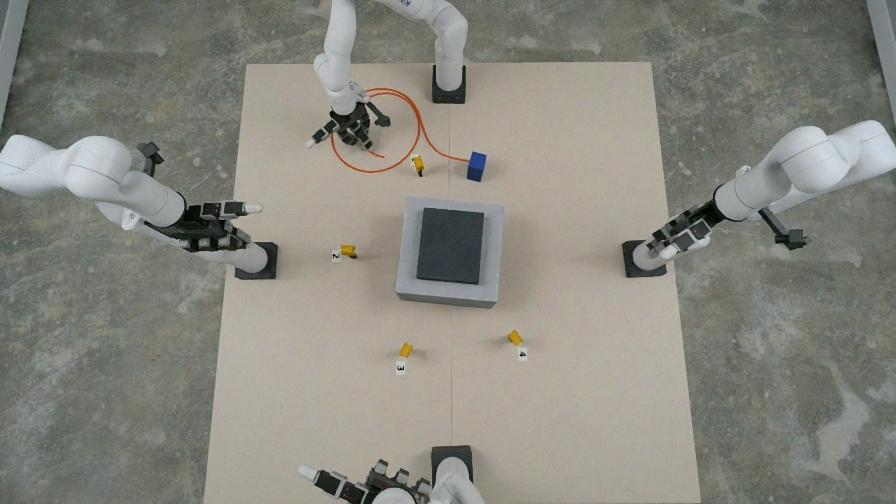

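Scaled by 4.200 from the camera's image (finer frame: 1280x720).

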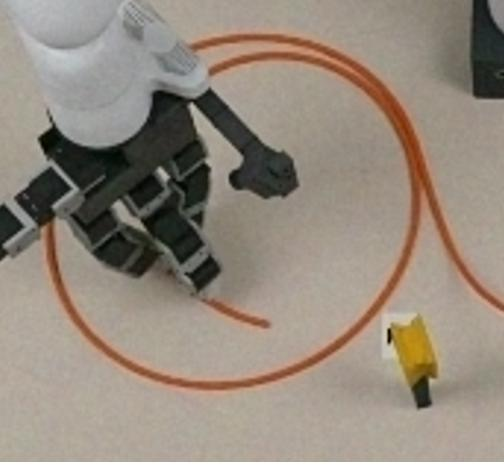

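{"fn": "move", "kwargs": {"arm2": {"joints": {"hand_index_abd": -0.325, "hand_ring_abd": 0.325}}}}

{"fn": "move", "kwargs": {"arm2": {"target": [-0.2845, 0.3668, 0.8398, 0, 0.9336, 0.3584, 0], "speed": 0.1}}}

{"fn": "move", "kwargs": {"arm2": {"joints": {"hand_index_abd": -0.5, "hand_ring_abd": 0.5}}}}

Scene clock: 1099.10 s.
Joint torques (N m): arm1=[0.39 -0.4 -0.14 -7.74 0.11 -0.65 0.23] | arm2=[-0.4 -17.26 1.42 -3.83 0.18 0.07 0.05] | arm3=[-0.19 1.79 0.69 -8.02 -0.07 -0.47 0.06] | arm4=[1.11 -1.99 0.02 -6.69 -0.69 -0.1 -0.41]
Motor temperatures (°C): arm1=[38 31 33 34 43 48 38] | arm2=[39 39 32 35 40 38 45] | arm3=[37 38 33 36 42 44 42] | arm4=[35 31 34 37 40 40 46]
Flange force (N): arm1=[-1.6 -0.8 -0.1] | arm2=[-3.8 -1.5 5.5] | arm3=[1.2 2.5 2.2] | arm4=[-4.2 -3.2 -5.7]
move: arm2 done
Joint velocities: within noise
arm1, arm3, arm4: as last shown
arm1.index_abd_current_ma: 2
arm1.index_pip_current_ma: -11
arm1.index_dip_current_ma: 2
arm1.middle_mcp_current_ma: 0
arm1.middle_abd_current_ma: 9
arm1.middle_pip_current_ma: -13
arm1.middle_dip_current_ma: 10
arm1.ring_mcp_current_ma: -3
arm1.ring_abd_current_ma: -2
arm1.ring_pip_current_ma: 7
arm1.ring_dip_current_ma: 4
arm1.thumb_cmc_current_ma: 4
arm1.thumb_axl_current_ma: -10
arm1.thumb_mcp_current_ma: 6
arm1.thumb_ipl_current_ma: 3
arm2.joint_positions: joint1_rad=+0.875 joint2_rad=+0.584 joint3_rad=+0.047 joint4_rad=+2.045 joint5_rad=-0.039 joint6_rad=+0.515 joint7_rad=+1.704 hand_index_mcp=+0.750 hand_index_abd=-0.322 hand_index_pip=+0.577 hand_index_dip=+0.690 hand_middle_mcp=+0.088 hand_middle_abd=-0.044 hand_middle_pip=+0.969 hand_middle_dip=+0.975 hand_ring_mcp=+0.748 hand_ring_abd=+0.324 hand_ring_pip=+0.571 hand_ring_dip=+0.698 hand_thumb_cmc=+0.716 hand_thumb_axl=+0.677 hand_thumb_mcp=+0.219 hand_thumb_ipl=+0.168 hand_current_limit=+0.700 hand_speed=-0.600
arm2.joint_status: all done
arm2.hand_state: goal,goal,goal,goal,goal,goal,goal,goal,goal,goal,goal,goal,goal,goal,goal,goal
arm2.index_mcp_current_ma: -6
arm2.index_abd_current_ma: -7
arm2.index_pip_current_ma: -3
arm2.index_dip_current_ma: -14
arm2.middle_mcp_current_ma: 34
arm2.middle_abd_current_ma: -10
arm2.middle_pip_current_ma: -18
arm2.middle_dip_current_ma: -6
arm2.ring_mcp_current_ma: 4
arm2.ring_abd_current_ma: 9
arm2.ring_pip_current_ma: 1
arm2.ring_dip_current_ma: -7
arm2.thumb_cmc_current_ma: -10
arm2.thumb_axl_current_ma: 8
arm2.thumb_mcp_current_ma: -9
arm2.thumb_ipl_current_ma: 6
arm2.hand_goal_index_mcp: 0.754
arm2.hand_goal_index_abd: -0.324
arm2.hand_goal_index_pip: 0.576
arm2.hand_goal_index_dip: 0.696
arm2.hand_goal_middle_mcp: 0.068
arm2.hand_goal_middle_abd: -0.050
arm2.hand_goal_middle_pip: 0.980
arm2.hand_goal_middle_dip: 0.980
arm2.hand_goal_ring_mcp: 0.754
arm2.hand_goal_ring_abd: 0.326
arm2.hand_goal_ring_pip: 0.576
arm2.hand_goal_ring_dip: 0.696
arm2.hand_goal_thumb_cmc: 0.714
arm2.hand_goal_thumb_axl: 0.678
arm2.hand_goal_thumb_mcp: 0.226
arm2.hand_goal_thumb_ipl: 0.168
arm2.hand: x=-0.2845 y=+0.3668 z=+0.8415 quat_wxyz=(+0.000, +0.934, +0.358, +0.000)
arm2.hand_target: x=-0.2845 y=+0.3668 z=+0.8415 quat_wxyz=(+0.000, +0.934, +0.358, +0.000)
arm2.hand_status: not commanded
arm3.index_mcp_current_ma: -10
arm3.index_abd_current_ma: -7
arm3.index_pip_current_ma: 2
arm3.index_dip_current_ma: -9
arm3.middle_mcp_current_ma: 8
arm3.middle_abd_current_ma: 0
arm3.middle_pip_current_ma: -2
arm3.middle_dip_current_ma: 6
arm3.ring_mcp_current_ma: 7
arm3.ring_abd_current_ma: -5
arm3.ring_pip_current_ma: -1
arm3.ring_dip_current_ma: 4
arm3.thumb_cmc_current_ma: 2
arm3.thumb_axl_current_ma: 8
arm3.thumb_mcp_current_ma: 1
arm3.thumb_ipl_current_ma: 9
arm4.index_mcp_current_ma: -1
arm4.index_abd_current_ma: -6
arm4.index_pip_current_ma: -3
arm4.index_dip_current_ma: -1
arm4.middle_mcp_current_ma: 11
arm4.middle_abd_current_ma: 0
arm4.middle_pip_current_ma: 2
arm4.middle_dip_current_ma: 0
arm4.ring_mcp_current_ma: 10
arm4.ring_abd_current_ma: 0
arm4.ring_pip_current_ma: 14
arm4.ring_dip_current_ma: 4
arm4.thumb_cmc_current_ma: 12
arm4.thumb_axl_current_ma: 1
arm4.thumb_mcp_current_ma: -7
pictures: none

Scene clock: 1100.07 s.
Joint torques (N m): arm1=[0.41 -0.36 -0.09 -7.67 0.09 -0.64 0.24] | arm2=[-0.41 -17.31 1.41 -3.84 0.18 0.06 0.03] | arm3=[-0.22 1.79 0.77 -8.06 -0.08 -0.48 0.08] | arm4=[1.13 -1.97 0.04 -6.71 -0.72 -0.08 -0.39]
Motor temperatures (°C): arm1=[38 31 33 34 43 48 38] | arm2=[39 39 32 35 40 38 45] | arm3=[37 38 33 36 42 44 42] | arm4=[35 31 34 37 40 40 46]
Flange force (N): arm1=[-1.7 -0.6 -0.3] | arm2=[-3.7 -1.5 5.5] | arm3=[1.1 2.9 2.3] | arm4=[-4.1 -3.1 -5.5]
move: arm2 done
Joint velocities: within noise
arm1, arm3, arm4: as last shown
arm1.index_mcp_current_ma: -9
arm1.index_abd_current_ma: 0
arm1.index_pip_current_ma: -3
arm1.index_dip_current_ma: 0
arm1.middle_mcp_current_ma: -2
arm1.middle_dip_current_ma: 7
arm1.ring_mcp_current_ma: 3
arm1.ring_abd_current_ma: -4
arm1.ring_pip_current_ma: 10
arm1.ring_dip_current_ma: 1
arm1.thumb_cmc_current_ma: 10
arm1.thumb_axl_current_ma: -9
arm1.thumb_mcp_current_ma: 0
arm2.joint_positions: joint1_rad=+0.875 joint2_rad=+0.588 joint3_rad=+0.047 joint4_rad=+2.046 joint5_rad=-0.040 joint6_rad=+0.510 joint7_rad=+1.704 hand_index_mcp=+0.750 hand_index_abd=-0.322 hand_index_pip=+0.577 hand_index_dip=+0.690 hand_middle_mcp=+0.088 hand_middle_abd=-0.044 hand_middle_pip=+0.969 hand_middle_dip=+0.975 hand_ring_mcp=+0.748 hand_ring_abd=+0.324 hand_ring_pip=+0.571 hand_ring_dip=+0.698 hand_thumb_cmc=+0.716 hand_thumb_axl=+0.677 hand_thumb_mcp=+0.219 hand_thumb_ipl=+0.168 hand_current_limit=+0.700 hand_speed=-0.600
arm2.joint_status: not commanded
arm2.hand_state: goal,goal,goal,goal,goal,goal,goal,goal,goal,goal,goal,goal,goal,goal,goal,goal
arm2.index_mcp_current_ma: -13
arm2.index_abd_current_ma: -1
arm2.index_pip_current_ma: -2
arm2.index_dip_current_ma: -9
arm2.middle_mcp_current_ma: 34
arm2.middle_abd_current_ma: -9
arm2.middle_pip_current_ma: -15
arm2.middle_dip_current_ma: -10
arm2.ring_mcp_current_ma: 2
arm2.ring_abd_current_ma: 10
arm2.ring_pip_current_ma: -1
arm2.ring_dip_current_ma: -5
arm2.thumb_cmc_current_ma: -7
arm2.thumb_axl_current_ma: 4
arm2.thumb_mcp_current_ma: -8
arm2.thumb_ipl_current_ma: 6
arm2.hand_goal_index_mcp: 0.754
arm2.hand_goal_index_abd: -0.324
arm2.hand_goal_index_pip: 0.576
arm2.hand_goal_index_dip: 0.696
arm2.hand_goal_middle_mcp: 0.068
arm2.hand_goal_middle_abd: -0.050
arm2.hand_goal_middle_pip: 0.980
arm2.hand_goal_middle_dip: 0.980
arm2.hand_goal_ring_mcp: 0.754
arm2.hand_goal_ring_abd: 0.326
arm2.hand_goal_ring_pip: 0.576
arm2.hand_goal_ring_dip: 0.696
arm2.hand_goal_thumb_cmc: 0.714
arm2.hand_goal_thumb_axl: 0.678
arm2.hand_goal_thumb_mcp: 0.226
arm2.hand_goal_thumb_ipl: 0.168
arm2.hand: x=-0.2845 y=+0.3668 z=+0.8398 quat_wxyz=(+0.000, +0.934, +0.358, +0.000)
arm2.hand_target: x=-0.2845 y=+0.3668 z=+0.8398 quat_wxyz=(+0.000, +0.934, +0.358, +0.000)
arm2.hand_status: done (0.000 m and 0.0 deg from the pose sent, 0.002 m and 0.0 deg at the start)
arm3.index_mcp_current_ma: -14
arm3.index_abd_current_ma: -11
arm3.index_pip_current_ma: 5
arm3.index_dip_current_ma: -8
arm3.middle_mcp_current_ma: 12
arm3.middle_abd_current_ma: 2
arm3.middle_pip_current_ma: 6
arm3.middle_dip_current_ma: 5
arm3.ring_mcp_current_ma: 3
arm3.ring_abd_current_ma: 6
arm3.ring_pip_current_ma: 5
arm3.ring_dip_current_ma: 2
arm3.thumb_cmc_current_ma: -3
arm3.thumb_axl_current_ma: 5
arm3.thumb_mcp_current_ma: 4
arm3.thumb_ipl_current_ma: 3
arm4.index_mcp_current_ma: -8
arm4.index_abd_current_ma: -1
arm4.index_pip_current_ma: -2
arm4.index_dip_current_ma: -6
arm4.middle_mcp_current_ma: 4
arm4.middle_abd_current_ma: 11
arm4.middle_pip_current_ma: 6
arm4.middle_dip_current_ma: -1
arm4.ring_mcp_current_ma: -1
arm4.ring_abd_current_ma: -3
arm4.ring_pip_current_ma: 6
arm4.ring_dip_current_ma: 7
arm4.thumb_cmc_current_ma: 10
arm4.thumb_axl_current_ma: -4
arm4.thumb_mcp_current_ma: -1
pictures: none

Scene clock: 1100.57 s.
Joint torques (N m): arm1=[0.39 -0.4 -0.09 -7.72 0.12 -0.63 0.24] | arm2=[-0.43 -17.3 1.46 -3.77 0.18 0.05 0.07] | arm3=[-0.25 1.79 0.77 -8.13 -0.07 -0.47 0.07] | arm4=[1.11 -1.99 0 -6.69 -0.68 -0.12 -0.39]
Motor temperatures (°C): arm1=[38 31 33 34 43 48 38] | arm2=[39 39 32 35 40 38 45] | arm3=[37 38 33 36 42 44 42] | arm4=[35 31 34 37 40 40 46]
Flange force (N): arm1=[-1.7 -0.6 -0.1] | arm2=[-3.9 -1.5 5.4] | arm3=[1.2 2.9 2.6] | arm4=[-4.1 -3.2 -5.7]
move: arm2 off_target
Joint velocities: within noise
arm1, arm3, arm4: as last shown
arm1.index_abd_current_ma: -3
arm1.index_pip_current_ma: -10
arm1.index_dip_current_ma: -2
arm1.middle_mcp_current_ma: 0
arm1.middle_abd_current_ma: 3
arm1.middle_pip_current_ma: -10
arm1.middle_dip_current_ma: 6
arm1.ring_mcp_current_ma: -7
arm1.ring_abd_current_ma: -3
arm1.ring_pip_current_ma: 11
arm1.ring_dip_current_ma: -2
arm1.thumb_cmc_current_ma: 3
arm1.thumb_axl_current_ma: -12
arm1.thumb_mcp_current_ma: 7
arm2.joint_positions: joint1_rad=+0.875 joint2_rad=+0.588 joint3_rad=+0.047 joint4_rad=+2.046 joint5_rad=-0.040 joint6_rad=+0.510 joint7_rad=+1.704 hand_index_mcp=+0.750 hand_index_abd=-0.382 hand_index_pip=+0.577 hand_index_dip=+0.690 hand_middle_mcp=+0.088 hand_middle_abd=-0.044 hand_middle_pip=+0.969 hand_middle_dip=+0.975 hand_ring_mcp=+0.748 hand_ring_abd=+0.382 hand_ring_pip=+0.571 hand_ring_dip=+0.698 hand_thumb_cmc=+0.716 hand_thumb_axl=+0.677 hand_thumb_mcp=+0.219 hand_thumb_ipl=+0.168 hand_current_limit=+0.700 hand_speed=-0.600
arm2.joint_status: hand_index_abd off_target (ended at -0.382, target -0.500); hand_ring_abd off_target (ended at +0.382, target +0.500)
arm2.hand_state: goal,blocked,goal,goal,goal,goal,goal,goal,goal,blocked,goal,goal,goal,goal,goal,goal
arm2.index_mcp_current_ma: -9
arm2.index_abd_current_ma: 117
arm2.index_pip_current_ma: -2
arm2.index_dip_current_ma: -9
arm2.middle_mcp_current_ma: 31
arm2.middle_abd_current_ma: -6
arm2.middle_pip_current_ma: -15
arm2.middle_dip_current_ma: -6
arm2.ring_mcp_current_ma: 2
arm2.ring_abd_current_ma: -109
arm2.ring_pip_current_ma: 2
arm2.ring_dip_current_ma: -2
arm2.thumb_cmc_current_ma: -11
arm2.thumb_axl_current_ma: 7
arm2.thumb_mcp_current_ma: -1
arm2.thumb_ipl_current_ma: 6
arm2.hand_goal_index_mcp: 0.754
arm2.hand_goal_index_abd: -0.500
arm2.hand_goal_index_pip: 0.576
arm2.hand_goal_index_dip: 0.696
arm2.hand_goal_middle_mcp: 0.068
arm2.hand_goal_middle_abd: -0.050
arm2.hand_goal_middle_pip: 0.980
arm2.hand_goal_middle_dip: 0.980
arm2.hand_goal_ring_mcp: 0.754
arm2.hand_goal_ring_abd: 0.500
arm2.hand_goal_ring_pip: 0.576
arm2.hand_goal_ring_dip: 0.696
arm2.hand_goal_thumb_cmc: 0.714
arm2.hand_goal_thumb_axl: 0.678
arm2.hand_goal_thumb_mcp: 0.226
arm2.hand_goal_thumb_ipl: 0.168
arm2.hand: x=-0.2845 y=+0.3668 z=+0.8398 quat_wxyz=(+0.000, +0.934, +0.358, +0.000)
arm2.hand_target: x=-0.2845 y=+0.3668 z=+0.8398 quat_wxyz=(+0.000, +0.934, +0.358, +0.000)
arm2.hand_status: not commanded
arm3.index_mcp_current_ma: -9
arm3.index_abd_current_ma: -9
arm3.index_pip_current_ma: -5
arm3.index_dip_current_ma: -7
arm3.middle_mcp_current_ma: 5
arm3.middle_abd_current_ma: 4
arm3.middle_dip_current_ma: 12
arm3.ring_mcp_current_ma: -5
arm3.ring_abd_current_ma: -1
arm3.ring_pip_current_ma: -3
arm3.ring_dip_current_ma: 6
arm3.thumb_cmc_current_ma: -2
arm3.thumb_axl_current_ma: 14
arm3.thumb_mcp_current_ma: 0
arm3.thumb_ipl_current_ma: 13
arm4.index_abd_current_ma: -13
arm4.index_pip_current_ma: 0
arm4.index_dip_current_ma: -2
arm4.middle_mcp_current_ma: 3
arm4.middle_abd_current_ma: 3
arm4.middle_pip_current_ma: 8
arm4.middle_dip_current_ma: 4
arm4.ring_mcp_current_ma: 1
arm4.ring_abd_current_ma: 9
arm4.ring_pip_current_ma: 7
arm4.ring_dip_current_ma: 2
arm4.thumb_cmc_current_ma: 1
arm4.thumb_axl_current_ma: -1
arm4.thumb_mcp_current_ma: 3
arm4.thumb_ipl_current_ma: 4
pictures: none

{"fn": "move", "kwargs": {"arm2": {"target": [-0.2845, 0.3668, 0.8380, 0, 0.9336, 0.3584, 0], "speed": 0.05, "joints": {"hand_index_abd": -0.33, "hand_ring_abd": 0.33}}}}

{"fn": "move", "kwargs": {"arm2": {"joints": {"hand_index_abd": -0.5, "hand_ring_abd": 0.5}}}}

Scene clock: 1106.57 s.
Joint torques (N m): arm1=[0.4 -0.39 -0.11 -7.73 0.08 -0.63 0.23] | arm2=[-0.43 -10.64 1.18 -2.16 0.2 -0.74 0.05] | arm3=[-0.27 1.69 0.7 -8.08 -0.02 -0.47 0.05] | arm4=[1.11 -1.95 0.01 -6.71 -0.68 -0.11 -0.39]
Motor temperatures (°C): arm1=[38 31 33 34 43 48 38] | arm2=[39 38 32 35 40 38 45] | arm3=[37 38 33 36 42 44 42] | arm4=[35 31 34 37 40 40 46]
Flange force (N): arm1=[-1.7 -0.7 -0.1] | arm2=[-2.0 -1.4 -13.6] | arm3=[1.0 2.6 2.3] | arm4=[-4.0 -3.2 -5.6]
move: arm2 done
Joint velocities: within noise
arm1, arm3, arm4: as last shown
arm1.index_mcp_current_ma: -10
arm1.index_abd_current_ma: -5
arm1.index_pip_current_ma: -8
arm1.index_dip_current_ma: -4
arm1.middle_mcp_current_ma: 6
arm1.middle_abd_current_ma: 11
arm1.middle_dip_current_ma: 8
arm1.ring_mcp_current_ma: -3
arm1.ring_abd_current_ma: -7
arm1.ring_pip_current_ma: 13
arm1.ring_dip_current_ma: 1
arm1.thumb_cmc_current_ma: 6
arm1.thumb_axl_current_ma: -8
arm1.thumb_mcp_current_ma: 5
arm1.thumb_ipl_current_ma: 4
arm2.joint_positions: joint1_rad=+0.875 joint2_rad=+0.592 joint3_rad=+0.047 joint4_rad=+2.047 joint5_rad=-0.040 joint6_rad=+0.505 joint7_rad=+1.704 hand_index_mcp=+0.749 hand_index_abd=-0.334 hand_index_pip=+0.577 hand_index_dip=+0.690 hand_middle_mcp=+0.088 hand_middle_abd=-0.044 hand_middle_pip=+0.969 hand_middle_dip=+0.975 hand_ring_mcp=+0.748 hand_ring_abd=+0.327 hand_ring_pip=+0.571 hand_ring_dip=+0.698 hand_thumb_cmc=+0.716 hand_thumb_axl=+0.677 hand_thumb_mcp=+0.219 hand_thumb_ipl=+0.168 hand_current_limit=+0.700 hand_speed=-0.600
arm2.joint_status: all done
arm2.hand_state: goal,goal,goal,goal,goal,goal,goal,goal,goal,goal,goal,goal,goal,goal,goal,goal
arm2.index_mcp_current_ma: -11
arm2.index_abd_current_ma: -7
arm2.index_pip_current_ma: -12
arm2.index_dip_current_ma: -12
arm2.middle_mcp_current_ma: 41
arm2.middle_abd_current_ma: -8
arm2.middle_pip_current_ma: -16
arm2.middle_dip_current_ma: -11
arm2.ring_mcp_current_ma: 2
arm2.ring_abd_current_ma: 10
arm2.ring_pip_current_ma: 2
arm2.ring_dip_current_ma: -4
arm2.thumb_cmc_current_ma: -6
arm2.thumb_axl_current_ma: 4
arm2.thumb_mcp_current_ma: -2
arm2.thumb_ipl_current_ma: 0
arm2.hand_goal_index_mcp: 0.754
arm2.hand_goal_index_abd: -0.330
arm2.hand_goal_index_pip: 0.576
arm2.hand_goal_index_dip: 0.696
arm2.hand_goal_middle_mcp: 0.068
arm2.hand_goal_middle_abd: -0.050
arm2.hand_goal_middle_pip: 0.980
arm2.hand_goal_middle_dip: 0.980
arm2.hand_goal_ring_mcp: 0.754
arm2.hand_goal_ring_abd: 0.330
arm2.hand_goal_ring_pip: 0.576
arm2.hand_goal_ring_dip: 0.696
arm2.hand_goal_thumb_cmc: 0.714
arm2.hand_goal_thumb_axl: 0.678
arm2.hand_goal_thumb_mcp: 0.226
arm2.hand_goal_thumb_ipl: 0.168
arm2.hand: x=-0.2845 y=+0.3668 z=+0.8380 quat_wxyz=(+0.000, +0.934, +0.358, +0.000)
arm2.hand_target: x=-0.2845 y=+0.3668 z=+0.8380 quat_wxyz=(+0.000, +0.934, +0.358, +0.000)
arm2.hand_status: done (0.000 m and 0.0 deg from the pose sent, 0.002 m and 0.0 deg at the start)
arm3.index_mcp_current_ma: -16
arm3.index_abd_current_ma: -13
arm3.index_pip_current_ma: -2
arm3.index_dip_current_ma: -6
arm3.middle_mcp_current_ma: 15
arm3.middle_abd_current_ma: 5
arm3.middle_pip_current_ma: -3
arm3.middle_dip_current_ma: 6
arm3.ring_mcp_current_ma: 2
arm3.ring_abd_current_ma: -4
arm3.ring_pip_current_ma: -2
arm3.ring_dip_current_ma: -15
arm3.thumb_cmc_current_ma: 0
arm3.thumb_axl_current_ma: 5
arm3.thumb_mcp_current_ma: -3
arm3.thumb_ipl_current_ma: 7
arm4.index_abd_current_ma: -3
arm4.index_pip_current_ma: 7
arm4.middle_mcp_current_ma: 6
arm4.middle_abd_current_ma: 5
arm4.middle_pip_current_ma: 2
arm4.middle_dip_current_ma: -2
arm4.ring_mcp_current_ma: 5
arm4.ring_abd_current_ma: 4
arm4.ring_pip_current_ma: 8
arm4.ring_dip_current_ma: 9
arm4.thumb_cmc_current_ma: 7
arm4.thumb_axl_current_ma: -5
arm4.thumb_mcp_current_ma: -6
pictures: none

Scene clock: 1107.07 s.
Joint torques (N m): arm1=[0.41 -0.35 -0.12 -7.65 0.08 -0.63 0.26] | arm2=[-0.47 -10.84 1.09 -2.21 0.16 -0.71 0.02] | arm3=[-0.23 1.78 0.73 -8.05 -0.08 -0.48 0.12] | arm4=[1.14 -1.99 0 -6.7 -0.69 -0.11 -0.4]
Motor temperatures (°C): arm1=[38 31 33 34 43 48 38] | arm2=[39 38 32 35 40 38 45] | arm3=[37 38 33 36 42 44 42] | arm4=[35 31 34 37 40 40 46]
Flange force (N): arm1=[-1.7 -0.7 -0.4] | arm2=[-2.0 -1.6 -13.0] | arm3=[1.1 2.9 2.3] | arm4=[-4.1 -3.3 -5.6]
move: arm2 off_target
Joint velocities: within noise
arm1.joint_positions: joint1_rad=-0.211 joint2_rad=-0.447 joint3_rad=-0.107 joint4_rad=+1.431 joint5_rad=-0.069 joint6_rad=+1.964 joint7_rad=+1.761 hand_index_mcp=+0.753 hand_index_abd=+0.000 hand_index_pip=+0.577 hand_index_dip=+0.696 hand_middle_mcp=+0.753 hand_middle_abd=+0.000 hand_middle_pip=+0.577 hand_middle_dip=+0.696 hand_ring_mcp=+0.753 hand_ring_abd=+0.000 hand_ring_pip=+0.577 hand_ring_dip=+0.696 hand_thumb_cmc=+0.714 hand_thumb_axl=+0.677 hand_thumb_mcp=+0.222 hand_thumb_ipl=+0.168 hand_current_limit=+0.400 hand_speed=-0.600
arm1.joint_status: not commanded
arm1.hand_state: goal,goal,goal,goal,goal,goal,goal,goal,goal,goal,overload,goal,goal,goal,goal,goal
arm1.index_mcp_current_ma: -10
arm1.index_abd_current_ma: -2
arm1.index_pip_current_ma: -6
arm1.index_dip_current_ma: -4
arm1.middle_mcp_current_ma: 1
arm1.middle_abd_current_ma: 10
arm1.middle_pip_current_ma: -9
arm1.middle_dip_current_ma: 8
arm1.ring_mcp_current_ma: -6
arm1.ring_abd_current_ma: -1
arm1.ring_pip_current_ma: 9
arm1.ring_dip_current_ma: 3
arm1.thumb_cmc_current_ma: 4
arm1.thumb_axl_current_ma: -13
arm1.thumb_mcp_current_ma: 4
arm1.thumb_ipl_current_ma: 0
arm1.hand_goal_index_mcp: 0.754
arm1.hand_goal_index_abd: 0.000
arm1.hand_goal_index_pip: 0.576
arm1.hand_goal_index_dip: 0.696
arm1.hand_goal_middle_mcp: 0.754
arm1.hand_goal_middle_abd: 0.000
arm1.hand_goal_middle_pip: 0.576
arm1.hand_goal_middle_dip: 0.696
arm1.hand_goal_ring_mcp: 0.754
arm1.hand_goal_ring_abd: 0.000
arm1.hand_goal_ring_pip: 0.576
arm1.hand_goal_ring_dip: 0.696
arm1.hand_goal_thumb_cmc: 0.714
arm1.hand_goal_thumb_axl: 0.678
arm1.hand_goal_thumb_mcp: 0.226
arm1.hand_goal_thumb_ipl: 0.168
arm1.hand: x=+0.5493 y=-0.1310 z=+1.3069 quat_wxyz=(+0.021, +0.954, +0.285, -0.090)
arm1.hand_target: x=+0.5493 y=-0.1310 z=+1.3069 quat_wxyz=(+0.021, +0.954, +0.285, -0.090)
arm1.hand_status: not commanded
arm2.joint_positions: joint1_rad=+0.875 joint2_rad=+0.592 joint3_rad=+0.047 joint4_rad=+2.047 joint5_rad=-0.040 joint6_rad=+0.505 joint7_rad=+1.704 hand_index_mcp=+0.749 hand_index_abd=-0.336 hand_index_pip=+0.577 hand_index_dip=+0.690 hand_middle_mcp=+0.088 hand_middle_abd=-0.044 hand_middle_pip=+0.969 hand_middle_dip=+0.975 hand_ring_mcp=+0.748 hand_ring_abd=+0.329 hand_ring_pip=+0.571 hand_ring_dip=+0.698 hand_thumb_cmc=+0.716 hand_thumb_axl=+0.677 hand_thumb_mcp=+0.219 hand_thumb_ipl=+0.168 hand_current_limit=+0.700 hand_speed=-0.600
arm2.joint_status: hand_index_abd off_target (ended at -0.336, target -0.500); hand_ring_abd off_target (ended at +0.329, target +0.500)
arm2.hand_state: goal,blocked,goal,goal,goal,goal,goal,goal,goal,blocked,goal,goal,goal,goal,goal,goal
arm2.index_mcp_current_ma: -13
arm2.index_abd_current_ma: 175
arm2.index_pip_current_ma: -4
arm2.index_dip_current_ma: -10
arm2.middle_mcp_current_ma: 35
arm2.middle_abd_current_ma: -8
arm2.middle_pip_current_ma: -12
arm2.middle_dip_current_ma: -10
arm2.ring_mcp_current_ma: 3
arm2.ring_abd_current_ma: -178
arm2.ring_pip_current_ma: 2
arm2.ring_dip_current_ma: -3
arm2.thumb_cmc_current_ma: -14
arm2.thumb_axl_current_ma: 10
arm2.thumb_mcp_current_ma: -7
arm2.thumb_ipl_current_ma: 8
arm2.hand_goal_index_mcp: 0.754
arm2.hand_goal_index_abd: -0.500
arm2.hand_goal_index_pip: 0.576
arm2.hand_goal_index_dip: 0.696
arm2.hand_goal_middle_mcp: 0.068
arm2.hand_goal_middle_abd: -0.050
arm2.hand_goal_middle_pip: 0.980
arm2.hand_goal_middle_dip: 0.980
arm2.hand_goal_ring_mcp: 0.754
arm2.hand_goal_ring_abd: 0.500
arm2.hand_goal_ring_pip: 0.576
arm2.hand_goal_ring_dip: 0.696
arm2.hand_goal_thumb_cmc: 0.714
arm2.hand_goal_thumb_axl: 0.678
arm2.hand_goal_thumb_mcp: 0.226
arm2.hand_goal_thumb_ipl: 0.168
arm2.hand: x=-0.2845 y=+0.3668 z=+0.8380 quat_wxyz=(+0.000, +0.934, +0.358, +0.000)
arm2.hand_target: x=-0.2845 y=+0.3668 z=+0.8380 quat_wxyz=(+0.000, +0.934, +0.358, +0.000)
arm2.hand_status: not commanded
arm3.joint_positions: joint1_rad=+0.363 joint2_rad=-0.467 joint3_rad=-0.108 joint4_rad=+1.513 joint5_rad=+0.015 joint6_rad=+2.002 joint7_rad=+1.866 hand_index_mcp=+0.753 hand_index_abd=+0.000 hand_index_pip=+0.577 hand_index_dip=+0.696 hand_middle_mcp=+0.753 hand_middle_abd=+0.000 hand_middle_pip=+0.577 hand_middle_dip=+0.696 hand_ring_mcp=+0.753 hand_ring_abd=+0.000 hand_ring_pip=+0.577 hand_ring_dip=+0.696 hand_thumb_cmc=+0.714 hand_thumb_axl=+0.677 hand_thumb_mcp=+0.224 hand_thumb_ipl=+0.168 hand_current_limit=+0.400 hand_speed=-0.600
arm3.joint_status: not commanded
arm3.hand_state: goal,goal,goal,goal,goal,goal,goal,goal,goal,goal,goal,goal,goal,goal,goal,goal
arm3.index_mcp_current_ma: -4
arm3.index_abd_current_ma: -5
arm3.index_pip_current_ma: 2
arm3.index_dip_current_ma: -3
arm3.middle_mcp_current_ma: 4
arm3.middle_abd_current_ma: 8
arm3.middle_pip_current_ma: -10
arm3.middle_dip_current_ma: 4
arm3.ring_mcp_current_ma: -2
arm3.ring_abd_current_ma: -6
arm3.ring_pip_current_ma: -11
arm3.ring_dip_current_ma: -2
arm3.thumb_cmc_current_ma: 9
arm3.thumb_axl_current_ma: 10
arm3.thumb_mcp_current_ma: 1
arm3.thumb_ipl_current_ma: 13
arm3.hand_goal_index_mcp: 0.754
arm3.hand_goal_index_abd: 0.000
arm3.hand_goal_index_pip: 0.576
arm3.hand_goal_index_dip: 0.696
arm3.hand_goal_middle_mcp: 0.754
arm3.hand_goal_middle_abd: 0.000
arm3.hand_goal_middle_pip: 0.576
arm3.hand_goal_middle_dip: 0.696
arm3.hand_goal_ring_mcp: 0.754
arm3.hand_goal_ring_abd: 0.000
arm3.hand_goal_ring_pip: 0.576
arm3.hand_goal_ring_dip: 0.696
arm3.hand_goal_thumb_cmc: 0.714
arm3.hand_goal_thumb_axl: 0.678
arm3.hand_goal_thumb_mcp: 0.226
arm3.hand_goal_thumb_ipl: 0.168
arm3.hand: x=-0.5296 y=+0.0367 z=+1.2789 quat_wxyz=(+0.036, -0.012, +0.998, -0.041)
arm3.hand_target: x=-0.5296 y=+0.0367 z=+1.2789 quat_wxyz=(+0.036, -0.012, +0.998, -0.041)
arm3.hand_status: not commanded
arm4.joint_positions: joint1_rad=-0.862 joint2_rad=-0.381 joint3_rad=-0.038 joint4_rad=+1.500 joint5_rad=-0.069 joint6_rad=+1.986 joint7_rad=+1.768 hand_index_mcp=+0.753 hand_index_abd=+0.000 hand_index_pip=+0.577 hand_index_dip=+0.696 hand_middle_mcp=+0.753 hand_middle_abd=+0.000 hand_middle_pip=+0.577 hand_middle_dip=+0.696 hand_ring_mcp=+0.753 hand_ring_abd=+0.000 hand_ring_pip=+0.577 hand_ring_dip=+0.696 hand_thumb_cmc=+0.714 hand_thumb_axl=+0.677 hand_thumb_mcp=+0.221 hand_thumb_ipl=+0.168 hand_current_limit=+0.400 hand_speed=-0.600
arm4.joint_status: not commanded
arm4.hand_state: goal,goal,goal,goal,goal,goal,goal,goal,goal,goal,goal,goal,goal,goal,goal,goal
arm4.index_mcp_current_ma: 2
arm4.index_abd_current_ma: -2
arm4.index_pip_current_ma: 1
arm4.index_dip_current_ma: -5
arm4.middle_mcp_current_ma: 8
arm4.middle_abd_current_ma: 8
arm4.middle_pip_current_ma: 9
arm4.middle_dip_current_ma: 3
arm4.ring_mcp_current_ma: 3
arm4.ring_abd_current_ma: 6
arm4.ring_pip_current_ma: 6
arm4.ring_dip_current_ma: 10
arm4.thumb_cmc_current_ma: 10
arm4.thumb_axl_current_ma: -3
arm4.thumb_mcp_current_ma: 3
arm4.thumb_ipl_current_ma: 8
arm4.hand_goal_index_mcp: 0.754
arm4.hand_goal_index_abd: 0.000
arm4.hand_goal_index_pip: 0.576
arm4.hand_goal_index_dip: 0.696
arm4.hand_goal_middle_mcp: 0.754
arm4.hand_goal_middle_abd: 0.000
arm4.hand_goal_middle_pip: 0.576
arm4.hand_goal_middle_dip: 0.696
arm4.hand_goal_ring_mcp: 0.754
arm4.hand_goal_ring_abd: 0.000
arm4.hand_goal_ring_pip: 0.576
arm4.hand_goal_ring_dip: 0.696
arm4.hand_goal_thumb_cmc: 0.714
arm4.hand_goal_thumb_axl: 0.678
arm4.hand_goal_thumb_mcp: 0.226
arm4.hand_goal_thumb_ipl: 0.168
arm4.hand: x=-0.1602 y=-0.6403 z=+1.3350 quat_wxyz=(-0.013, -0.978, +0.206, +0.028)
arm4.hand_target: x=-0.1602 y=-0.6403 z=+1.3350 quat_wxyz=(-0.013, -0.978, +0.206, +0.028)
arm4.hand_status: not commanded
pictures: none


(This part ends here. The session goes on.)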